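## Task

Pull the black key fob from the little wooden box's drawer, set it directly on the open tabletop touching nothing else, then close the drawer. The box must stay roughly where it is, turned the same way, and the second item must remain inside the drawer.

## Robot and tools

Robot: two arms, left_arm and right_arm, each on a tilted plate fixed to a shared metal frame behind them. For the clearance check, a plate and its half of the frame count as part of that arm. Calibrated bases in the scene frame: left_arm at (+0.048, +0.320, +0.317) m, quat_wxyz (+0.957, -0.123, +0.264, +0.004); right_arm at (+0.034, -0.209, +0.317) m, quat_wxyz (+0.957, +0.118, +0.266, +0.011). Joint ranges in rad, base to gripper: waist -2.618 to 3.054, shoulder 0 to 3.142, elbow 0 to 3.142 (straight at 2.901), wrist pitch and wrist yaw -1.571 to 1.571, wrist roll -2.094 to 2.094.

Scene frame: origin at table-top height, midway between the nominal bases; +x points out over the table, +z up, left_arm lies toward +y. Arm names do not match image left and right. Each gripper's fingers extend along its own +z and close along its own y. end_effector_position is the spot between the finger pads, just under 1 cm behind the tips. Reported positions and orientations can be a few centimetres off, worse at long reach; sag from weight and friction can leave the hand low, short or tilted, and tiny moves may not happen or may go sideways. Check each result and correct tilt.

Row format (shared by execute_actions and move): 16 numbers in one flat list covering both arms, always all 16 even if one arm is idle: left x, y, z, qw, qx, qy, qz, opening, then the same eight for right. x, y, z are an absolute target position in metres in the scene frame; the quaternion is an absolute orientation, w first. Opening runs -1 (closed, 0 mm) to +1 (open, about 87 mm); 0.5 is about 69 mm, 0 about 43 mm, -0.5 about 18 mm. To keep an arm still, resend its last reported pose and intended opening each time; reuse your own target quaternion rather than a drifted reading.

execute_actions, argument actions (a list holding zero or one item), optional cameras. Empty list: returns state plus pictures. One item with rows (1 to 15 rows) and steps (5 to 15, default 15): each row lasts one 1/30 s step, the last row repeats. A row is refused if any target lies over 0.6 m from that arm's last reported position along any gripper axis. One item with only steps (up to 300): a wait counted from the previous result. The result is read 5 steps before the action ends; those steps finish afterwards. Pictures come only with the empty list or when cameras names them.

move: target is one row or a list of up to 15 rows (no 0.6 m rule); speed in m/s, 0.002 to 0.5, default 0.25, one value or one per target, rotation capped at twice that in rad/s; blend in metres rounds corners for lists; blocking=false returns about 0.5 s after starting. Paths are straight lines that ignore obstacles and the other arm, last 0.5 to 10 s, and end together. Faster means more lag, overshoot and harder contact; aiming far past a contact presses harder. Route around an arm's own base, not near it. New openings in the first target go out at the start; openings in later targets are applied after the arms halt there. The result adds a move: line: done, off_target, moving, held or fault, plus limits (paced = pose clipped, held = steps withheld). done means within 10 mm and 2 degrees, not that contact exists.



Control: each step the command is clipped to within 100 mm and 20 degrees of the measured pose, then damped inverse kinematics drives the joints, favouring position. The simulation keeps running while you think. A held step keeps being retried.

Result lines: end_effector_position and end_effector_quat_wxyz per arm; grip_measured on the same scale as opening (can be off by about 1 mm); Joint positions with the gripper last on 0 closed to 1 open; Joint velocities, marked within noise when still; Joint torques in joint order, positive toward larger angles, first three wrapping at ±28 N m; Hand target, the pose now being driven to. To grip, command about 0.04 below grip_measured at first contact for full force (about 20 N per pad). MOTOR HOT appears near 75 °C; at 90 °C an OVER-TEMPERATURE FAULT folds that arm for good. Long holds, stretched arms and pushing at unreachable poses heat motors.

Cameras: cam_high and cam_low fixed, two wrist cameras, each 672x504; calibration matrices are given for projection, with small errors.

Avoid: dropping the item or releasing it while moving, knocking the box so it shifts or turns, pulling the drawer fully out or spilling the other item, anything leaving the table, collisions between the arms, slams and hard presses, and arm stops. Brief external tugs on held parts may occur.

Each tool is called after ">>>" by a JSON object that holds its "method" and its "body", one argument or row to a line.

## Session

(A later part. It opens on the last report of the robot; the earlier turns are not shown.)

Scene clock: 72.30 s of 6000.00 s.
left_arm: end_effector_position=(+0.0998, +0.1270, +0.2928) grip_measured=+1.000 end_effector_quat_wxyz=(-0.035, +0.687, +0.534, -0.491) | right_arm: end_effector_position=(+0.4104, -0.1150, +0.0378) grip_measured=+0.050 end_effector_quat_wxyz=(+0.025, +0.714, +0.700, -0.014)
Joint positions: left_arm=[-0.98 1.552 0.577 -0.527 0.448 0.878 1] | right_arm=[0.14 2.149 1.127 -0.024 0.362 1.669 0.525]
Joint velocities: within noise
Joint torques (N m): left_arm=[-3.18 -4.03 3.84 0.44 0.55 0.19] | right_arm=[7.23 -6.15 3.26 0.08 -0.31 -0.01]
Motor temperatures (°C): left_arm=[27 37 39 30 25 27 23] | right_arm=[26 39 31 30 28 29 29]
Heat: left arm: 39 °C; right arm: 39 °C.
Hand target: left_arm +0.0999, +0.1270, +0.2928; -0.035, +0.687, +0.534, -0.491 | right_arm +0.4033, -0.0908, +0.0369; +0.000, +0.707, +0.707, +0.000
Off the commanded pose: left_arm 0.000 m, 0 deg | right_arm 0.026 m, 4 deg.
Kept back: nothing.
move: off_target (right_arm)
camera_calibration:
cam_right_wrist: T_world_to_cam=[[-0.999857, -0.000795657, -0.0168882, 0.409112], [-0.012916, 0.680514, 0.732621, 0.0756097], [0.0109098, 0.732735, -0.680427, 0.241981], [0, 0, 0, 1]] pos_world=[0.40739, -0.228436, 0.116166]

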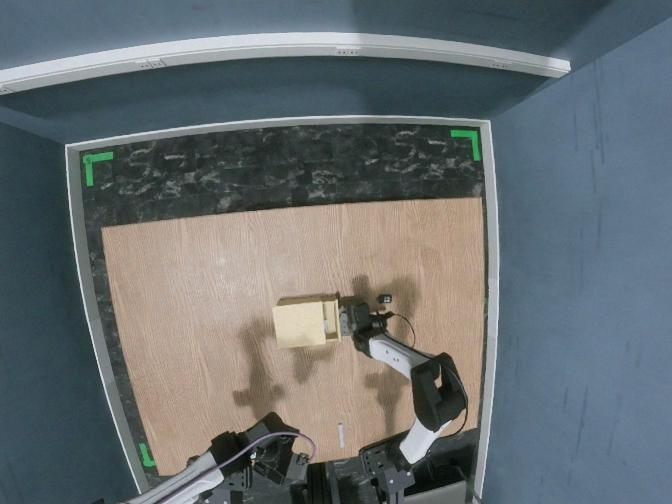

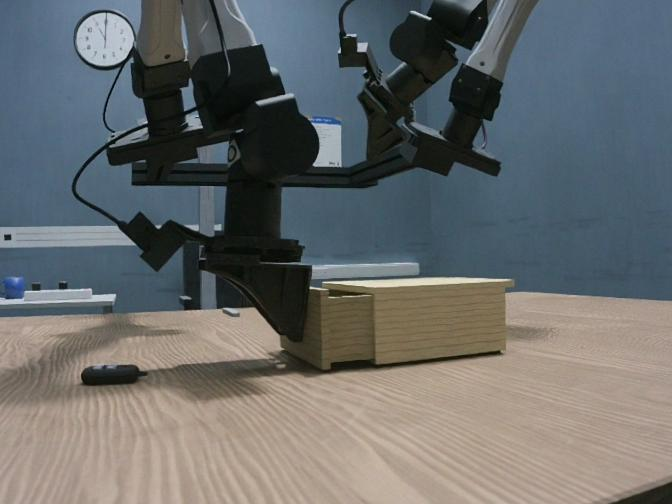

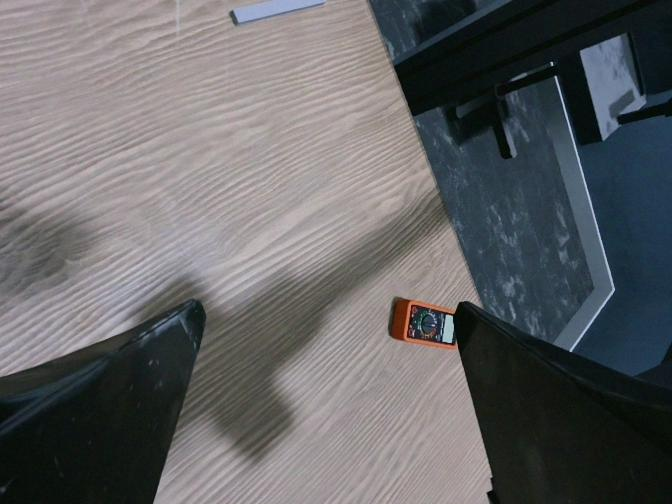

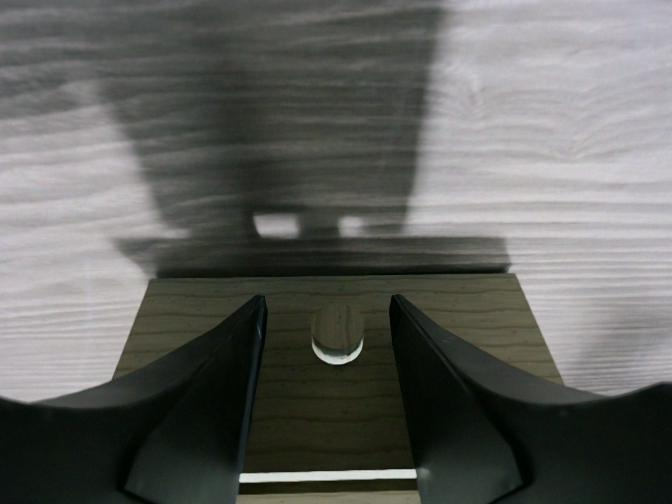

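>>> {"method": "move", "body": {
  "target": [
    [0.33,0.22,0.18,-0.1228,-0.6964,0.6964,-0.1228,0.05,0.404,-0.115,0.036,0,0.7071,0.7071,0,0.05],
    [0.405,0.20,0.06,-0.1228,-0.6964,0.6964,-0.1228,0.05,0.404,-0.115,0.036,0,0.7071,0.7071,0,0.05],
    [0.405,0.17,0.032,-0.1228,-0.6964,0.6964,-0.1228,0.05,0.404,-0.115,0.036,0,0.7071,0.7071,0,0.05]
  ],
  "speed": [0.3,0.2,0.1],
  "blend": [0.03,0.015,0]
}}

Scene clock: 80.60 s of 6000.00 s.
left_arm: end_effector_position=(+0.4005, +0.1840, +0.0675) grip_measured=+0.050 end_effector_quat_wxyz=(+0.505, -0.777, +0.375, -0.021) | right_arm: end_effector_position=(+0.4062, -0.1147, +0.0365) grip_measured=+0.050 end_effector_quat_wxyz=(+0.006, +0.709, +0.705, -0.004)
Joint positions: left_arm=[-0.63 2.943 1.85 -1.616 -1.529 2.072 0.525] | right_arm=[0.12 2.15 1.121 -0.022 0.31 1.641 0.525]
Joint velocities: within noise
Joint torques (N m): left_arm=[-4.81 -0.02 11.67 -0.73 -0.49 0.58] | right_arm=[3.03 -8.13 1.42 0.17 -0.11 -0.27]
Motor temperatures (°C): left_arm=[27 38 39 30 25 27 23] | right_arm=[26 40 31 30 28 29 29]
Heat: left arm: 39 °C; right arm: 40 °C.
Hand target: left_arm +0.3995, +0.1738, +0.0399; -0.508, +0.775, -0.374, +0.041 | right_arm +0.4040, -0.1150, +0.0360; +0.000, +0.707, +0.707, +0.000
Off the commanded pose: left_arm 0.038 m, 84 deg; orientation clipped | right_arm 0.002 m, 1 deg.
joint read past its limit (left arm) — joint 4 (wrist pitch), lower limit.
joint sent to its limit (left arm) — joint 4 (wrist pitch), lower limit; joint 5 (wrist yaw), lower limit; joint 6 (wrist roll), upper limit.
Kept back: nothing.
move: off_target (left_arm); limits=paced
camera_calibration:
cam_left_wrist: T_world_to_cam=[[0.568521, 0.217582, 0.793374, -0.3232], [0.170439, -0.974618, 0.145154, 0.125931], [0.80482, 0.0526992, -0.591175, -0.151233], [0, 0, 0, 1]] pos_world=[0.283998, 0.201027, 0.148734]
cam_right_wrist: T_world_to_cam=[[-0.999893, -0.0140923, -0.00383063, 0.402895], [-0.012064, 0.649268, 0.760464, 0.071269], [-0.00822956, 0.760429, -0.649368, 0.250725], [0, 0, 0, 1]] pos_world=[0.405775, -0.231253, 0.110158]

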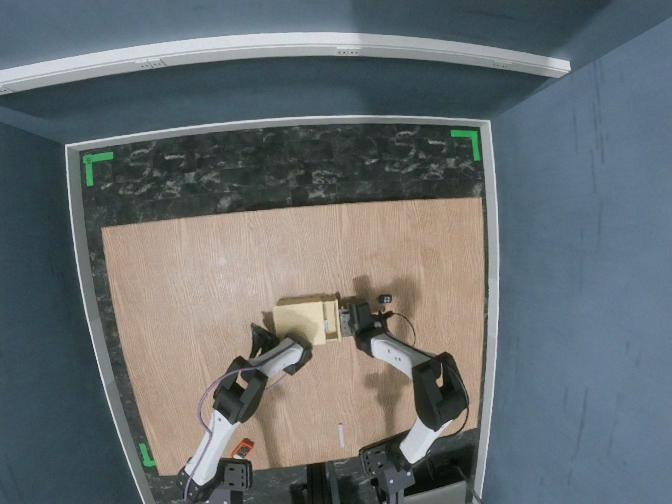

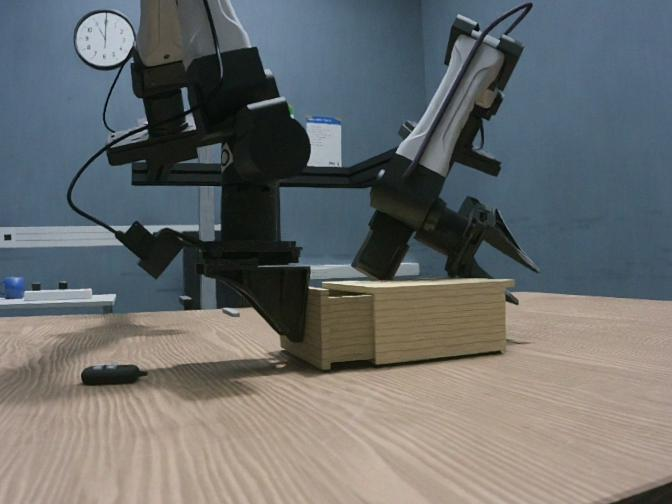

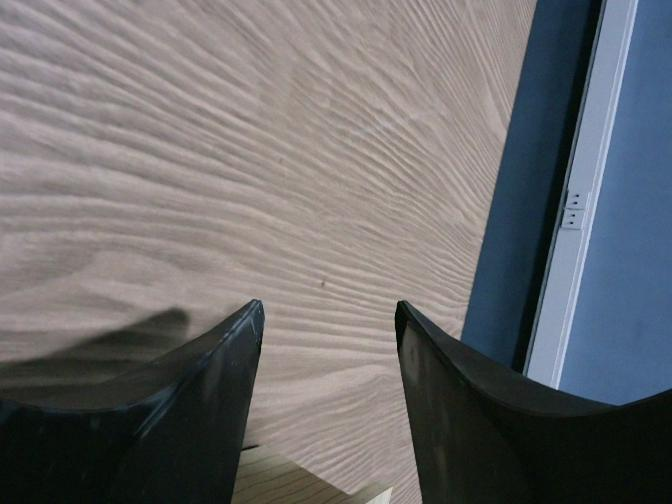

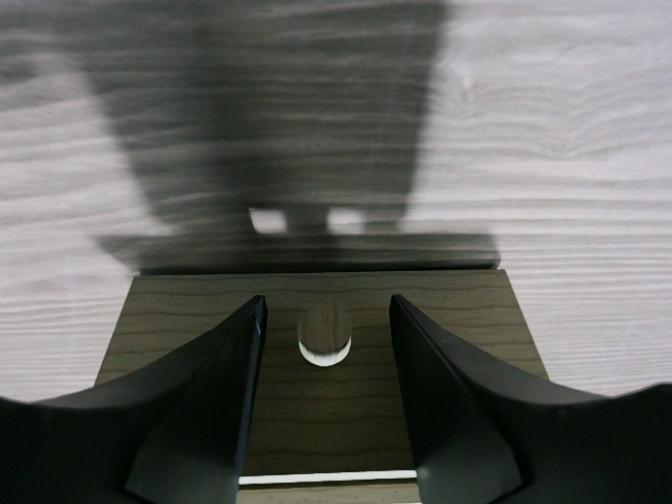

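>>> {"method": "move", "body": {
  "target": [
    [0.35,0.20,0.16,0.505,-0.777,0.375,-0.021,0.05,0.404,-0.115,0.036,0,0.7071,0.7071,0,0.05],
    [0.20,0.18,0.24,-0.035,0.687,0.534,-0.491,0.05,0.404,-0.115,0.036,0,0.7071,0.7071,0,0.05],
    [0.30,0.20,0.20,0,0,0.9537,-0.3007,-1,0.404,-0.115,0.036,0,0.7071,0.7071,0,0.05]
  ],
  "speed": [0.3,0.5,0.5],
  "blend": [0.04,0.05,0]
}}

Scene clock: 87.33 s of 6000.00 s.
left_arm: end_effector_position=(+0.2960, +0.1988, +0.1979) grip_measured=-0.993 end_effector_quat_wxyz=(-0.012, +0.001, +0.952, -0.307) | right_arm: end_effector_position=(+0.4062, -0.1145, +0.0366) grip_measured=+0.050 end_effector_quat_wxyz=(+0.006, +0.709, +0.705, -0.004)
Joint positions: left_arm=[-0.185 1.522 0.642 -0.158 0.296 -0.09 0.004] | right_arm=[0.12 2.15 1.121 -0.022 0.309 1.641 0.525]
Joint velocities: within noise
Joint torques (N m): left_arm=[-2.85 -8.17 2.44 0.79 0.17 0.11] | right_arm=[2.91 -8.23 1.39 0.16 -0.11 -0.29]
Motor temperatures (°C): left_arm=[27 40 39 30 25 27 23] | right_arm=[26 40 31 30 28 29 29]
Heat: left arm: 40 °C; right arm: 40 °C.
Hand target: left_arm +0.3000, +0.2000, +0.2000; +0.000, +0.000, +0.954, -0.301 | right_arm +0.4040, -0.1149, +0.0360; +0.000, +0.707, +0.707, +0.000
Off the commanded pose: left_arm 0.005 m, 2 deg | right_arm 0.002 m, 1 deg.
Kept back: nothing.
move: done
camera_calibration:
cam_left_wrist: T_world_to_cam=[[0.00334245, -0.818802, 0.574066, 0.0461969], [-0.642575, 0.438104, 0.628619, 0.00331074], [-0.766216, -0.370981, -0.524677, 0.545288], [0, 0, 0, 1]] pos_world=[0.419781, 0.238667, 0.257499]
cam_right_wrist: T_world_to_cam=[[-0.999888, -0.0144718, -0.00378748, 0.402825], [-0.0122711, 0.648684, 0.760959, 0.0711582], [-0.0085556, 0.76092, -0.648789, 0.250809], [0, 0, 0, 1]] pos_world=[0.405799, -0.231175, 0.1101]

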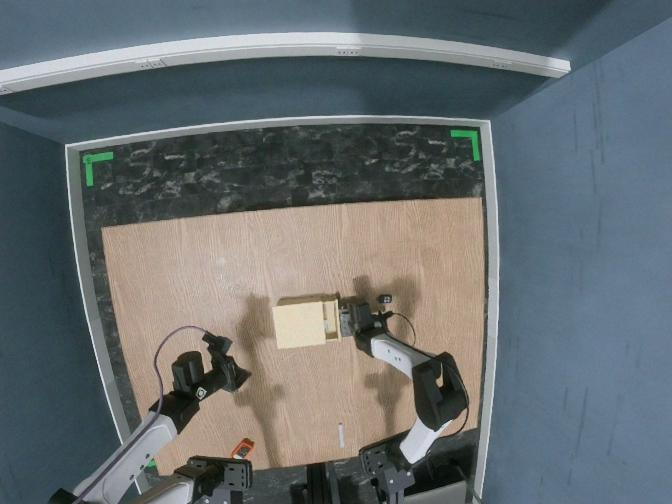

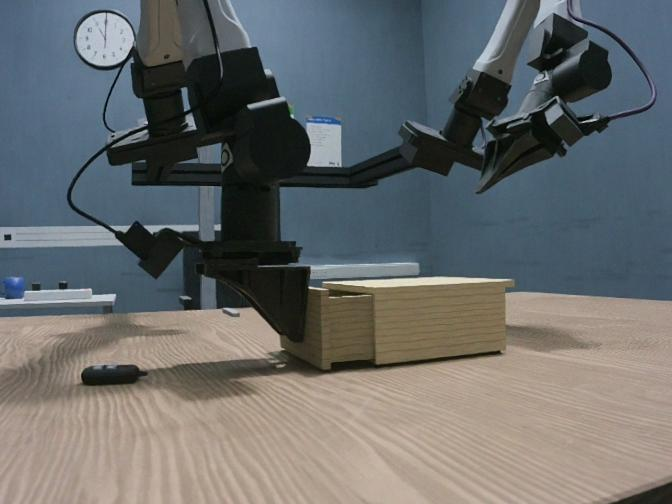

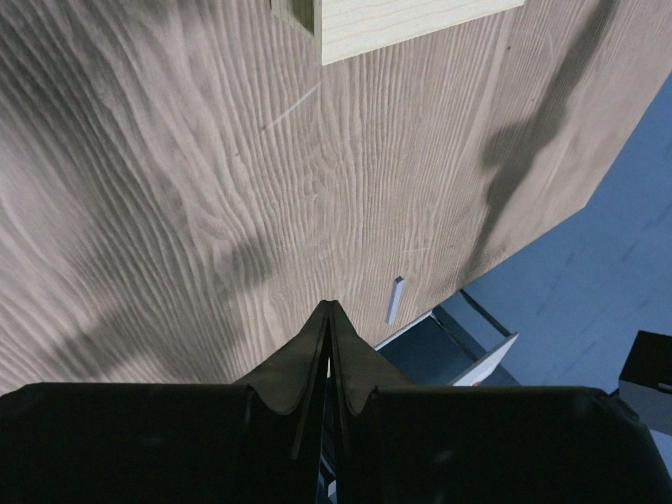

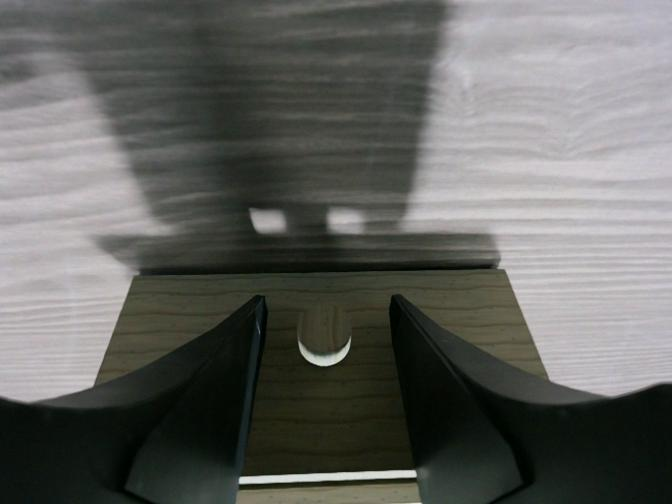

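>>> {"method": "move", "body": {
  "target": [
    [0.40,0.19,0.07,0,0,0.9537,-0.3007,-1,0.404,-0.115,0.036,0,0.7071,0.7071,0,0.05],
    [0.405,0.155,0.026,0,0,0.9537,-0.3007,-1,0.404,-0.115,0.036,0,0.7071,0.7071,0,0.05],
    [0.405,0.113,0.026,0,0,0.9537,-0.3007,-1,0.404,-0.115,0.036,0,0.7071,0.7071,0,0.05]
  ],
  "speed": [0.25,0.15,0.06],
  "blend": [0.03,0.01,0]
}}

Scene clock: 89.77 s of 6000.00 s.
left_arm: end_effector_position=(+0.4049, +0.1138, +0.0331) grip_measured=-0.993 end_effector_quat_wxyz=(-0.001, +0.004, +0.951, -0.310) | right_arm: end_effector_position=(+0.4062, -0.1145, +0.0366) grip_measured=+0.050 end_effector_quat_wxyz=(+0.006, +0.709, +0.705, -0.004)
Joint positions: left_arm=[-0.225 2.378 1.375 -0.006 0.279 -0.119 0.004] | right_arm=[0.12 2.15 1.121 -0.022 0.309 1.641 0.525]
Joint velocities: within noise
Joint torques (N m): left_arm=[-4.88 -8.83 3.48 0.86 0.17 0.12] | right_arm=[2.93 -8.36 1.4 0.19 -0.08 -0.28]
Motor temperatures (°C): left_arm=[27 41 39 30 25 27 23] | right_arm=[26 40 31 30 28 29 29]
Heat: left arm: 41 °C; right arm: 40 °C.
Hand target: left_arm +0.4049, +0.1130, +0.0263; +0.000, +0.000, +0.954, -0.301 | right_arm +0.4040, -0.1149, +0.0360; +0.000, +0.707, +0.707, +0.000
Off the commanded pose: left_arm 0.007 m, 1 deg | right_arm 0.002 m, 1 deg.
Kept back: nothing.
move: done; blend cut to 0.0282 m at target 1
camera_calibration:
cam_left_wrist: T_world_to_cam=[[-0.00880348, -0.815631, 0.578506, 0.0752867], [-0.657186, 0.440759, 0.611422, 0.22037], [-0.753677, -0.374803, -0.539902, 0.506543], [0, 0, 0, 1]] pos_world=[0.527256, 0.15413, 0.0951904]
cam_right_wrist: T_world_to_cam=[[-0.999888, -0.0144718, -0.00378748, 0.402825], [-0.0122711, 0.648684, 0.760959, 0.0711582], [-0.0085556, 0.76092, -0.648789, 0.250809], [0, 0, 0, 1]] pos_world=[0.405799, -0.231175, 0.1101]

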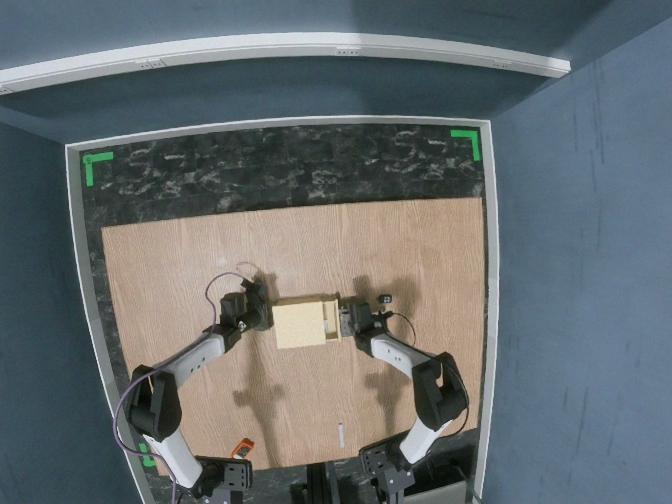

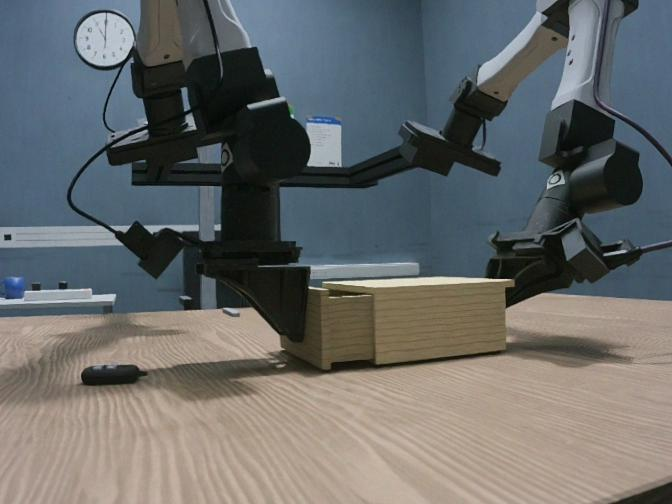

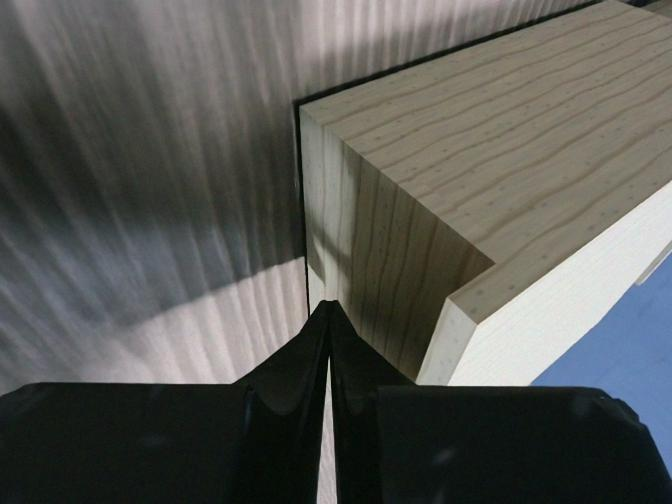

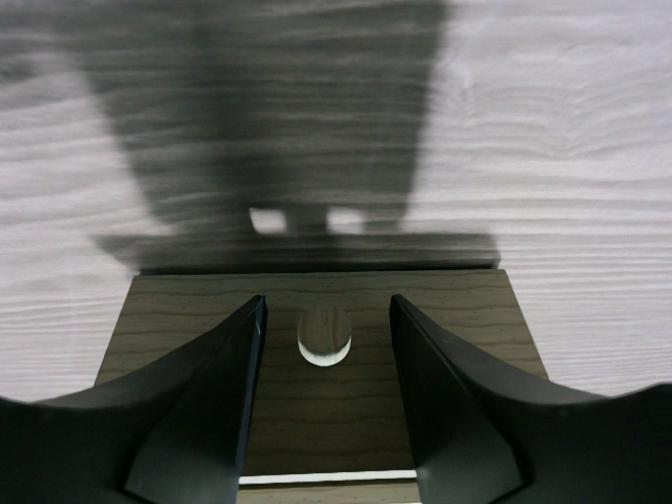

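>>> {"method": "move", "body": {
  "target": [0.397,0.097,0.026,0,0,0.9537,-0.3007,-1,0.404,-0.068,0.036,0,0.7071,0.7071,0,0.05],
  "speed": 0.05
}}

Scene clock: 91.60 s of 6000.00 s.
left_arm: end_effector_position=(+0.4066, +0.1095, +0.0289) grip_measured=-0.993 end_effector_quat_wxyz=(+0.007, -0.001, +0.957, -0.291) | right_arm: end_effector_position=(+0.4066, -0.0963, +0.0362) grip_measured=+0.050 end_effector_quat_wxyz=(+0.024, +0.714, +0.699, -0.022)
Joint positions: left_arm=[-0.245 2.387 1.376 0.021 0.228 -0.145 0.003] | right_arm=[0.189 2.181 1.156 -0.054 0.394 1.721 0.525]
Joint velocities: within noise
Joint torques (N m): left_arm=[-6.57 -8.47 2.13 1.02 0.42 0.03] | right_arm=[7.88 -6.16 3.86 0.14 -0.39 -0.02]
Motor temperatures (°C): left_arm=[27 41 38 30 25 27 23] | right_arm=[26 40 31 29 28 29 29]
Heat: left arm: 41 °C; right arm: 40 °C.
Hand target: left_arm +0.3969, +0.0974, +0.0265; +0.000, +0.000, +0.954, -0.301 | right_arm +0.4030, -0.0690, +0.0371; +0.000, +0.707, +0.707, -0.001
Off the commanded pose: left_arm 0.016 m, 1 deg | right_arm 0.028 m, 4 deg.
Kept back: nothing.
move: off_target (left_arm, right_arm)
camera_calibration:
cam_left_wrist: T_world_to_cam=[[-0.00371909, -0.837144, 0.54697, 0.0754235], [-0.670657, 0.407813, 0.619602, 0.234778], [-0.741758, -0.364525, -0.562953, 0.49874], [0, 0, 0, 1]] pos_world=[0.527681, 0.149198, 0.094044]
cam_right_wrist: T_world_to_cam=[[-0.999993, -0.000349005, -0.00361957, 0.404938], [-0.00286986, 0.68703, 0.726624, 0.0607043], [0.00223315, 0.726629, -0.687026, 0.230395], [0, 0, 0, 1]] pos_world=[0.404595, -0.208976, 0.115644]

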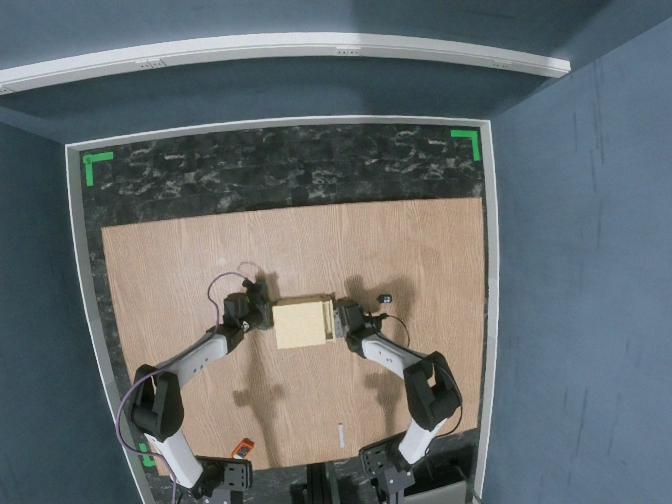

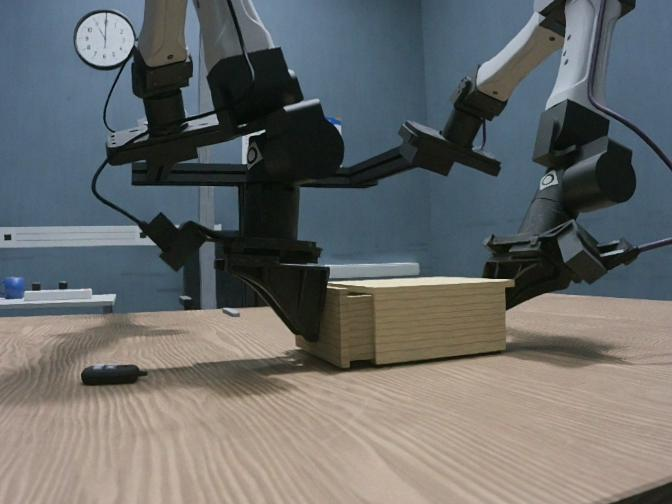

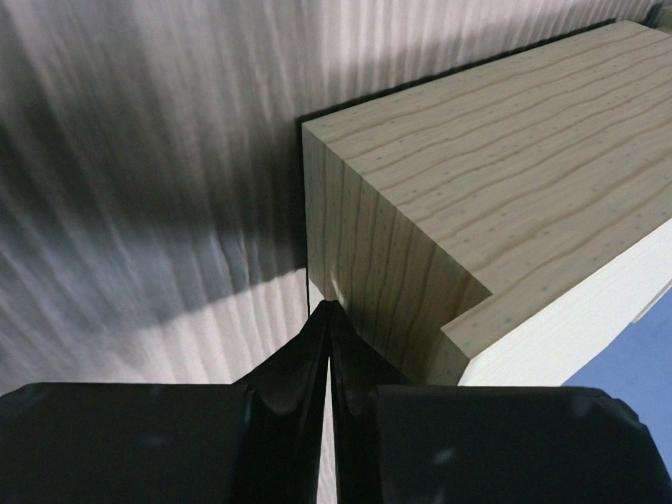

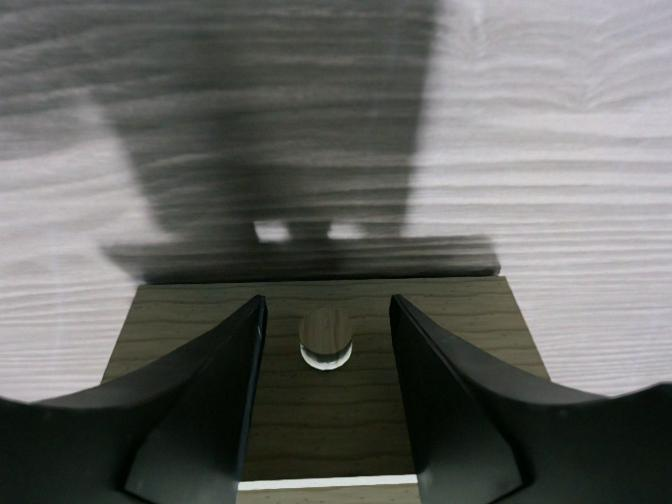

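>>> {"method": "move", "body": {
  "target": [0.395,0.082,0.026,0,0,0.9537,-0.3007,-1,0.404,-0.042,0.036,0,0.7071,0.7071,0,0.05],
  "speed": 0.05
}}

Scene clock: 92.67 s of 6000.00 s.
left_arm: end_effector_position=(+0.4037, +0.1087, +0.0232) grip_measured=-0.993 end_effector_quat_wxyz=(+0.007, -0.003, +0.963, -0.268) | right_arm: end_effector_position=(+0.4067, -0.0751, +0.0358) grip_measured=+0.050 end_effector_quat_wxyz=(+0.028, +0.714, +0.699, -0.028)
Joint positions: left_arm=[-0.262 2.399 1.376 0.031 0.17 -0.162 0.003] | right_arm=[0.245 2.216 1.201 -0.09 0.433 1.779 0.525]
Joint velocities: within noise
Joint torques (N m): left_arm=[-7.95 -8.01 3.21 1.04 0.79 -0.09] | right_arm=[8.83 -6.06 4.23 0.22 -0.44 -0.01]
Motor temperatures (°C): left_arm=[27 41 38 30 25 27 23] | right_arm=[26 40 31 29 28 29 29]
Heat: left arm: 41 °C; right arm: 40 °C.
Hand target: left_arm +0.3942, +0.0832, +0.0270; -0.001, +0.000, +0.954, -0.300 | right_arm +0.4029, -0.0433, +0.0376; +0.000, +0.707, +0.707, -0.001
Off the commanded pose: left_arm 0.028 m, 4 deg | right_arm 0.033 m, 5 deg.
Kept back: nothing.
move: off_target (left_arm, right_arm)
camera_calibration:
cam_left_wrist: T_world_to_cam=[[0.000108099, -0.862779, 0.505581, 0.0799961], [-0.672652, 0.374047, 0.638457, 0.240723], [-0.739959, -0.34015, -0.58031, 0.490064], [0, 0, 0, 1]] pos_world=[0.524542, 0.145672, 0.090253]
cam_right_wrist: T_world_to_cam=[[-1, 0.000459167, -0.000586188, 0.405005], [-0.000100651, 0.696658, 0.717403, 0.0464344], [0.000737781, 0.717403, -0.696658, 0.214981], [0, 0, 0, 1]] pos_world=[0.404851, -0.186763, 0.116694]

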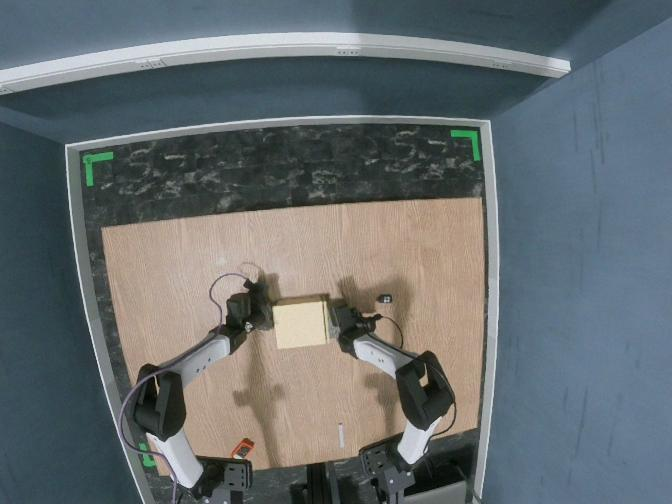

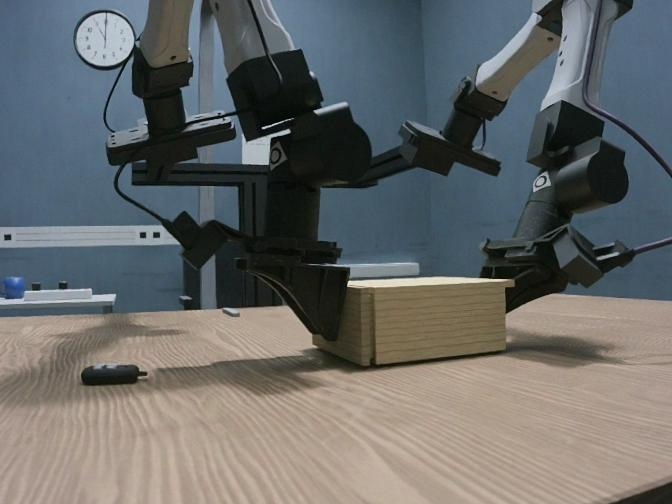

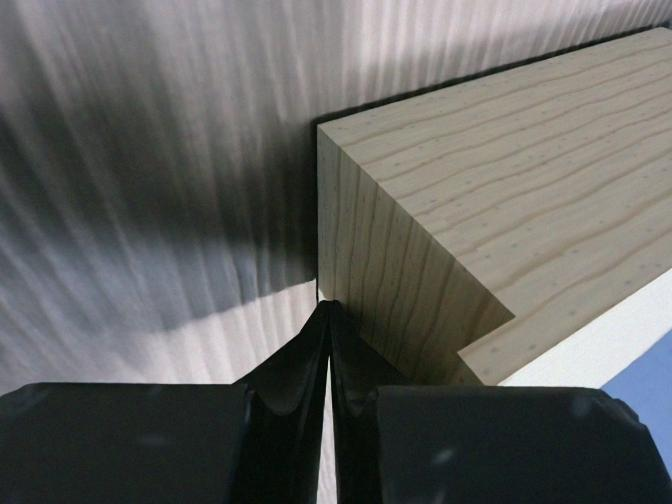

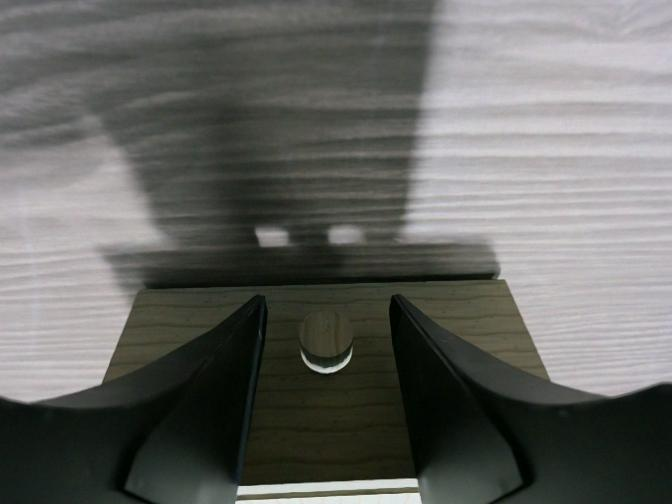

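>>> {"method": "zoom_image", "body": {
  "camera": "cam_low",
  "region": [280, 250, 540, 400]
}}

>>> {"method": "zoom_image", "body": {
  "camera": "cam_high",
  "region": [250, 270, 400, 370]
}}

Scaled by 1.938 from the camera's 672x504 image, which has a finer 960x720 frame.

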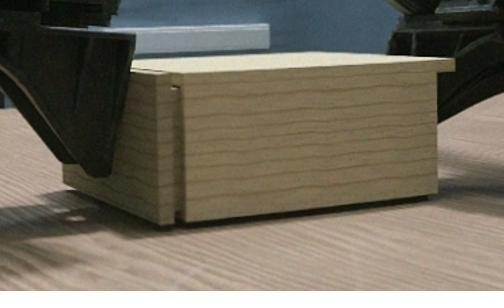

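Scaled by 3.360 from the camera's 672x504 image, which has a finer 960x720 frame.

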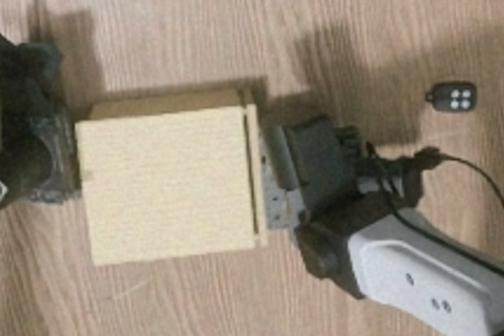

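>>> {"method": "move", "body": {
  "target": [0.397,0.070,0.026,0,0,0.9537,-0.3007,-1,0.404,-0.025,0.036,0,0.7071,0.7071,0,0.05],
  "speed": 0.04
}}

>>> {"method": "zoom_image", "body": {
  "camera": "cam_low",
  "region": [280, 250, 540, 400]
}}

Scene clock: 93.87 s of 6000.00 s.
left_arm: end_effector_position=(+0.4037, +0.1082, +0.0175) grip_measured=-0.993 end_effector_quat_wxyz=(+0.007, -0.003, +0.967, -0.256) | right_arm: end_effector_position=(+0.4065, -0.0693, +0.0352) grip_measured=+0.050 end_effector_quat_wxyz=(+0.037, +0.714, +0.698, -0.041)
Joint positions: left_arm=[-0.268 2.418 1.395 0.026 0.143 -0.166 0.003] | right_arm=[0.272 2.236 1.231 -0.125 0.474 1.812 0.525]
Joint velocities: within noise
Joint torques (N m): left_arm=[-9.62 -8.16 3.97 0.98 0.9 -0.27] | right_arm=[9.98 -5.96 4.44 0.28 -0.67 0.01]
Motor temperatures (°C): left_arm=[28 42 38 30 25 27 23] | right_arm=[26 40 31 29 28 29 29]
Heat: left arm: 42 °C; right arm: 40 °C.
Hand target: left_arm +0.3957, +0.0722, +0.0276; -0.001, +0.001, +0.954, -0.300 | right_arm +0.4022, -0.0272, +0.0388; +0.000, +0.707, +0.708, -0.001
Off the commanded pose: left_arm 0.040 m, 5 deg | right_arm 0.044 m, 6 deg.
Kept back: nothing.
move: off_target (left_arm, right_arm)
camera_calibration:
cam_left_wrist: T_world_to_cam=[[0.000630968, -0.874722, 0.484625, 0.0839216], [-0.671594, 0.358697, 0.648303, 0.245584], [-0.740919, -0.325881, -0.587232, 0.485556], [0, 0, 0, 1]] pos_world=[0.524637, 0.143551, 0.0852504]
cam_right_wrist: T_world_to_cam=[[-0.999987, 0.0020327, 0.00476089, 0.404698], [0.00477032, 0.719013, 0.69498, 0.0431144], [-0.00201046, 0.694994, -0.719013, 0.210727], [0, 0, 0, 1]] pos_world=[0.40491, -0.178276, 0.119625]

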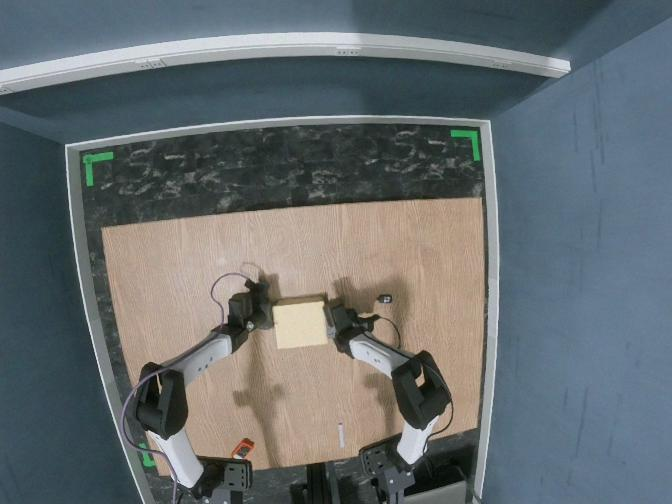

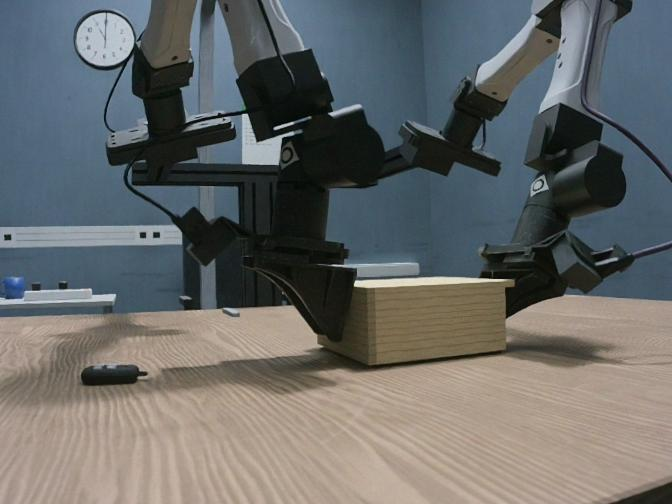

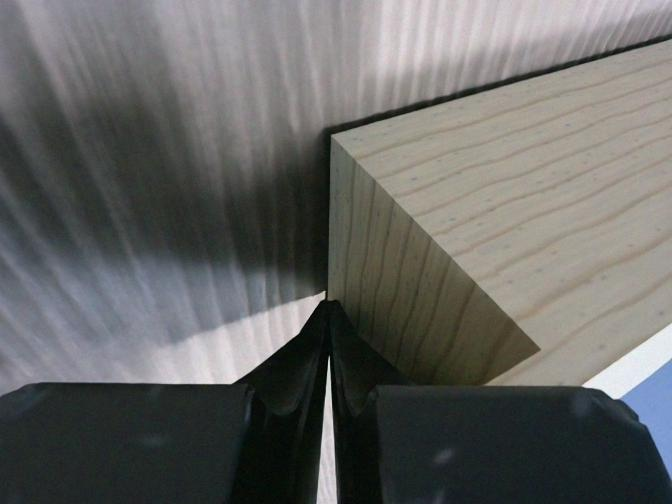

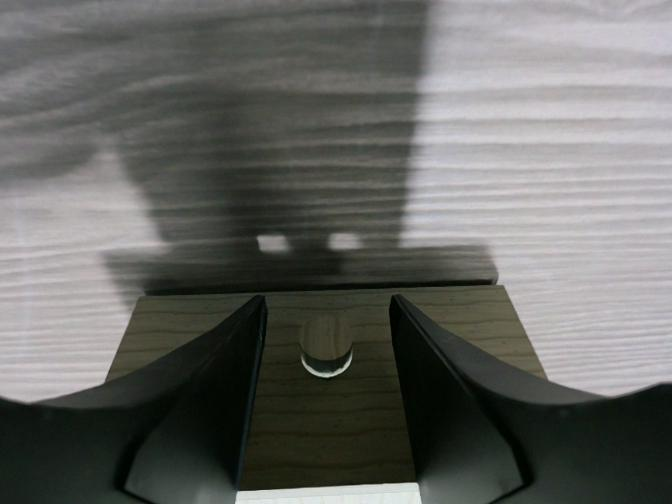

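Scaled by 1.938 from the camera's 672x504 image, which has a finer 960x720 frame.

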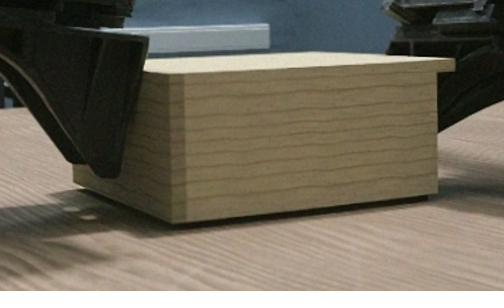

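>>> {"method": "move", "body": {
  "target": [
    [0.403,0.108,0.020,0,0,0.9537,-0.3007,-1,0.404,-0.069,0.036,0,0.7071,0.7071,0,0.05],
    [0.403,0.108,0.024,0,0,0.9537,-0.3007,-1,0.404,-0.15,0.038,0,0.7071,0.7071,0,0.05],
    [0.403,0.087,0.024,0,0,0.9537,-0.3007,-1,0.40,-0.19,0.10,0,0.7071,0.7071,0,0.05]
  ],
  "speed": [0.06,0.12,0.12],
  "blend": [0.005,0.015,0]
}}

Scene clock: 96.80 s of 6000.00 s.
left_arm: end_effector_position=(+0.4043, +0.1089, +0.0195) grip_measured=-0.993 end_effector_quat_wxyz=(+0.001, -0.002, +0.962, -0.274) | right_arm: end_effector_position=(+0.3968, -0.1856, +0.0906) grip_measured=+0.050 end_effector_quat_wxyz=(-0.003, +0.707, +0.707, -0.006)
Joint positions: left_arm=[-0.253 2.418 1.403 0.01 0.19 -0.153 0.003] | right_arm=[-0.039 1.876 0.983 -0.136 0.219 1.496 0.525]
Joint velocities: within noise
Joint torques (N m): left_arm=[-7.54 -8.88 3.89 0.89 0.67 -0.07] | right_arm=[1.5 -10.65 1.96 -0.08 -0.01 -0.24]
Motor temperatures (°C): left_arm=[28 42 38 30 25 27 23] | right_arm=[26 40 31 29 28 29 28]
Heat: left arm: 42 °C; right arm: 40 °C.
Hand target: left_arm +0.4024, +0.0877, +0.0246; -0.001, +0.000, +0.954, -0.300 | right_arm +0.4000, -0.1899, +0.0996; +0.000, +0.707, +0.707, +0.000
Off the commanded pose: left_arm 0.022 m, 3 deg | right_arm 0.011 m, 1 deg.
Kept back: nothing.
move: off_target (left_arm, right_arm)
camera_calibration:
cam_left_wrist: T_world_to_cam=[[0.000737245, -0.856002, 0.516971, 0.0808611], [-0.663148, 0.386529, 0.64096, 0.238126], [-0.748488, -0.343301, -0.567371, 0.49195], [0, 0, 0, 1]] pos_world=[0.526072, 0.146062, 0.0846862]
cam_right_wrist: T_world_to_cam=[[-0.999715, -0.0212588, 0.0108718, 0.390018], [-0.00527988, 0.640861, 0.767639, 0.0711955], [-0.0232864, 0.767362, -0.640791, 0.346148], [0, 0, 0, 1]] pos_world=[0.398343, -0.302956, 0.162916]

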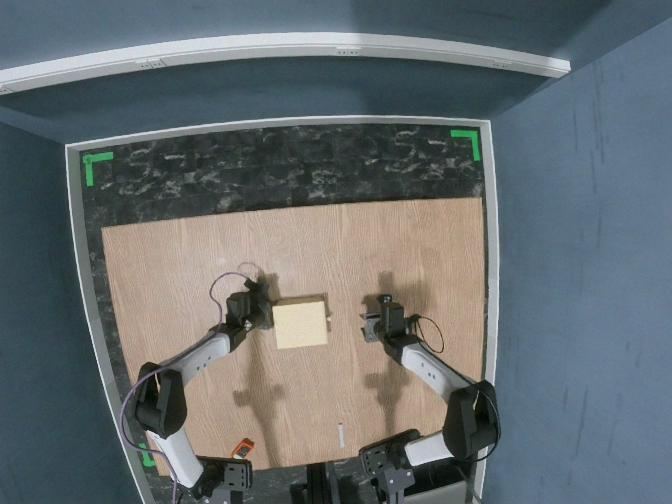

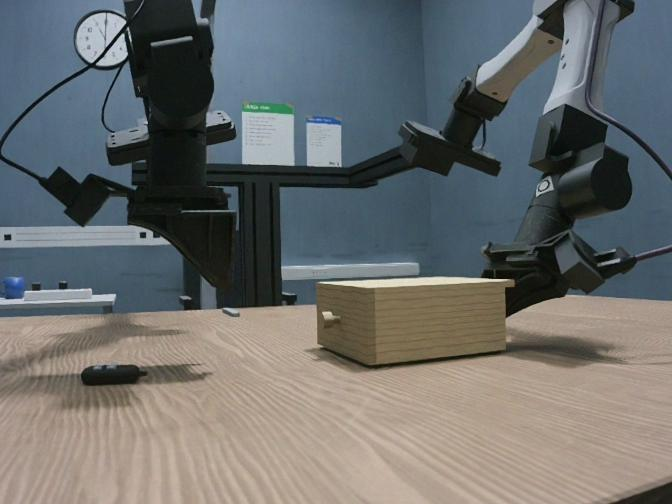

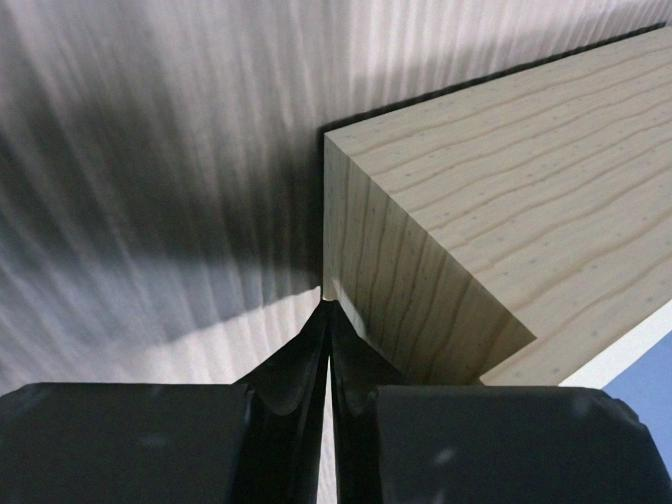

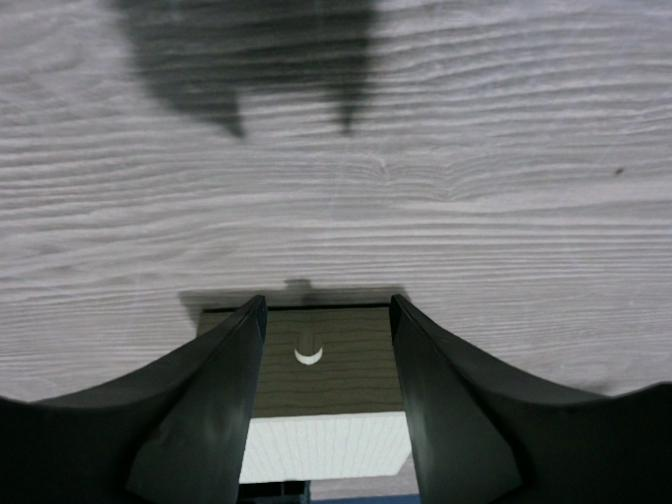

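>>> {"method": "move", "body": {
  "target": [0.403,0.066,0.026,0,0,0.9537,-0.3007,-1,0.38,-0.22,0.14,0,0.7071,0.7071,0,0.05],
  "speed": 0.05
}}

Scene clock: 98.53 s of 6000.00 s.
left_arm: end_effector_position=(+0.4062, +0.0849, +0.0234) grip_measured=-0.993 end_effector_quat_wxyz=(+0.003, -0.001, +0.960, -0.278) | right_arm: end_effector_position=(+0.3776, -0.2161, +0.1305) grip_measured=+0.050 end_effector_quat_wxyz=(-0.005, +0.707, +0.707, -0.006)
Joint positions: left_arm=[-0.303 2.442 1.441 0.008 0.171 -0.192 0.003] | right_arm=[-0.115 1.678 0.878 -0.219 0.179 1.431 0.525]
Joint velocities: within noise
Joint torques (N m): left_arm=[-7.41 -8.85 3.88 0.97 0.62 -0.03] | right_arm=[0.68 -10.19 2.56 -0.03 0.02 -0.25]
Motor temperatures (°C): left_arm=[28 42 38 30 25 27 23] | right_arm=[26 40 31 29 28 29 28]
Heat: left arm: 42 °C; right arm: 40 °C.
Hand target: left_arm +0.4026, +0.0667, +0.0266; +0.000, +0.000, +0.954, -0.300 | right_arm +0.3800, -0.2198, +0.1396; +0.000, +0.707, +0.707, +0.000
Off the commanded pose: left_arm 0.019 m, 3 deg | right_arm 0.011 m, 1 deg.
Kept back: nothing.
move: off_target (left_arm, right_arm)
camera_calibration:
cam_left_wrist: T_world_to_cam=[[-0.0026732, -0.85169, 0.524039, 0.0591478], [-0.664969, 0.392904, 0.635172, 0.2465], [-0.746866, -0.346772, -0.567398, 0.486988], [0, 0, 0, 1]] pos_world=[0.527788, 0.122399, 0.0887507]
cam_right_wrist: T_world_to_cam=[[-0.999692, -0.020588, 0.0138496, 0.369497], [-0.00254188, 0.640199, 0.768205, 0.0587505], [-0.0246823, 0.767933, -0.640054, 0.395255], [0, 0, 0, 1]] pos_world=[0.379288, -0.333534, 0.202735]

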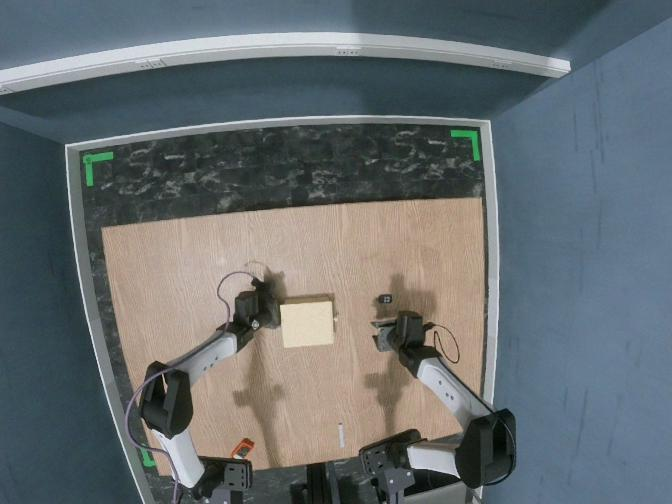

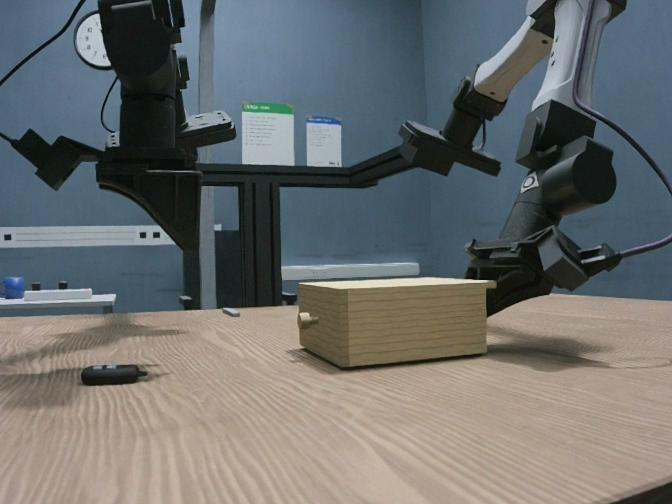

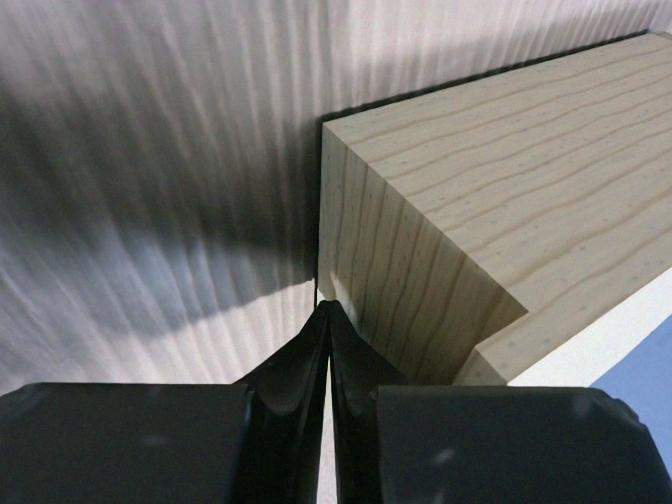

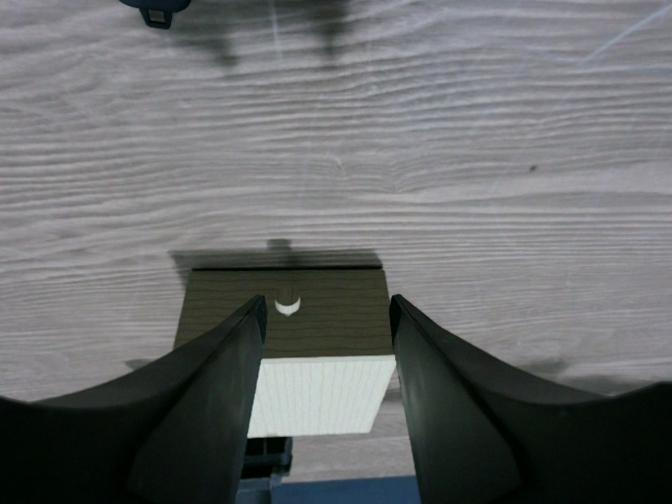

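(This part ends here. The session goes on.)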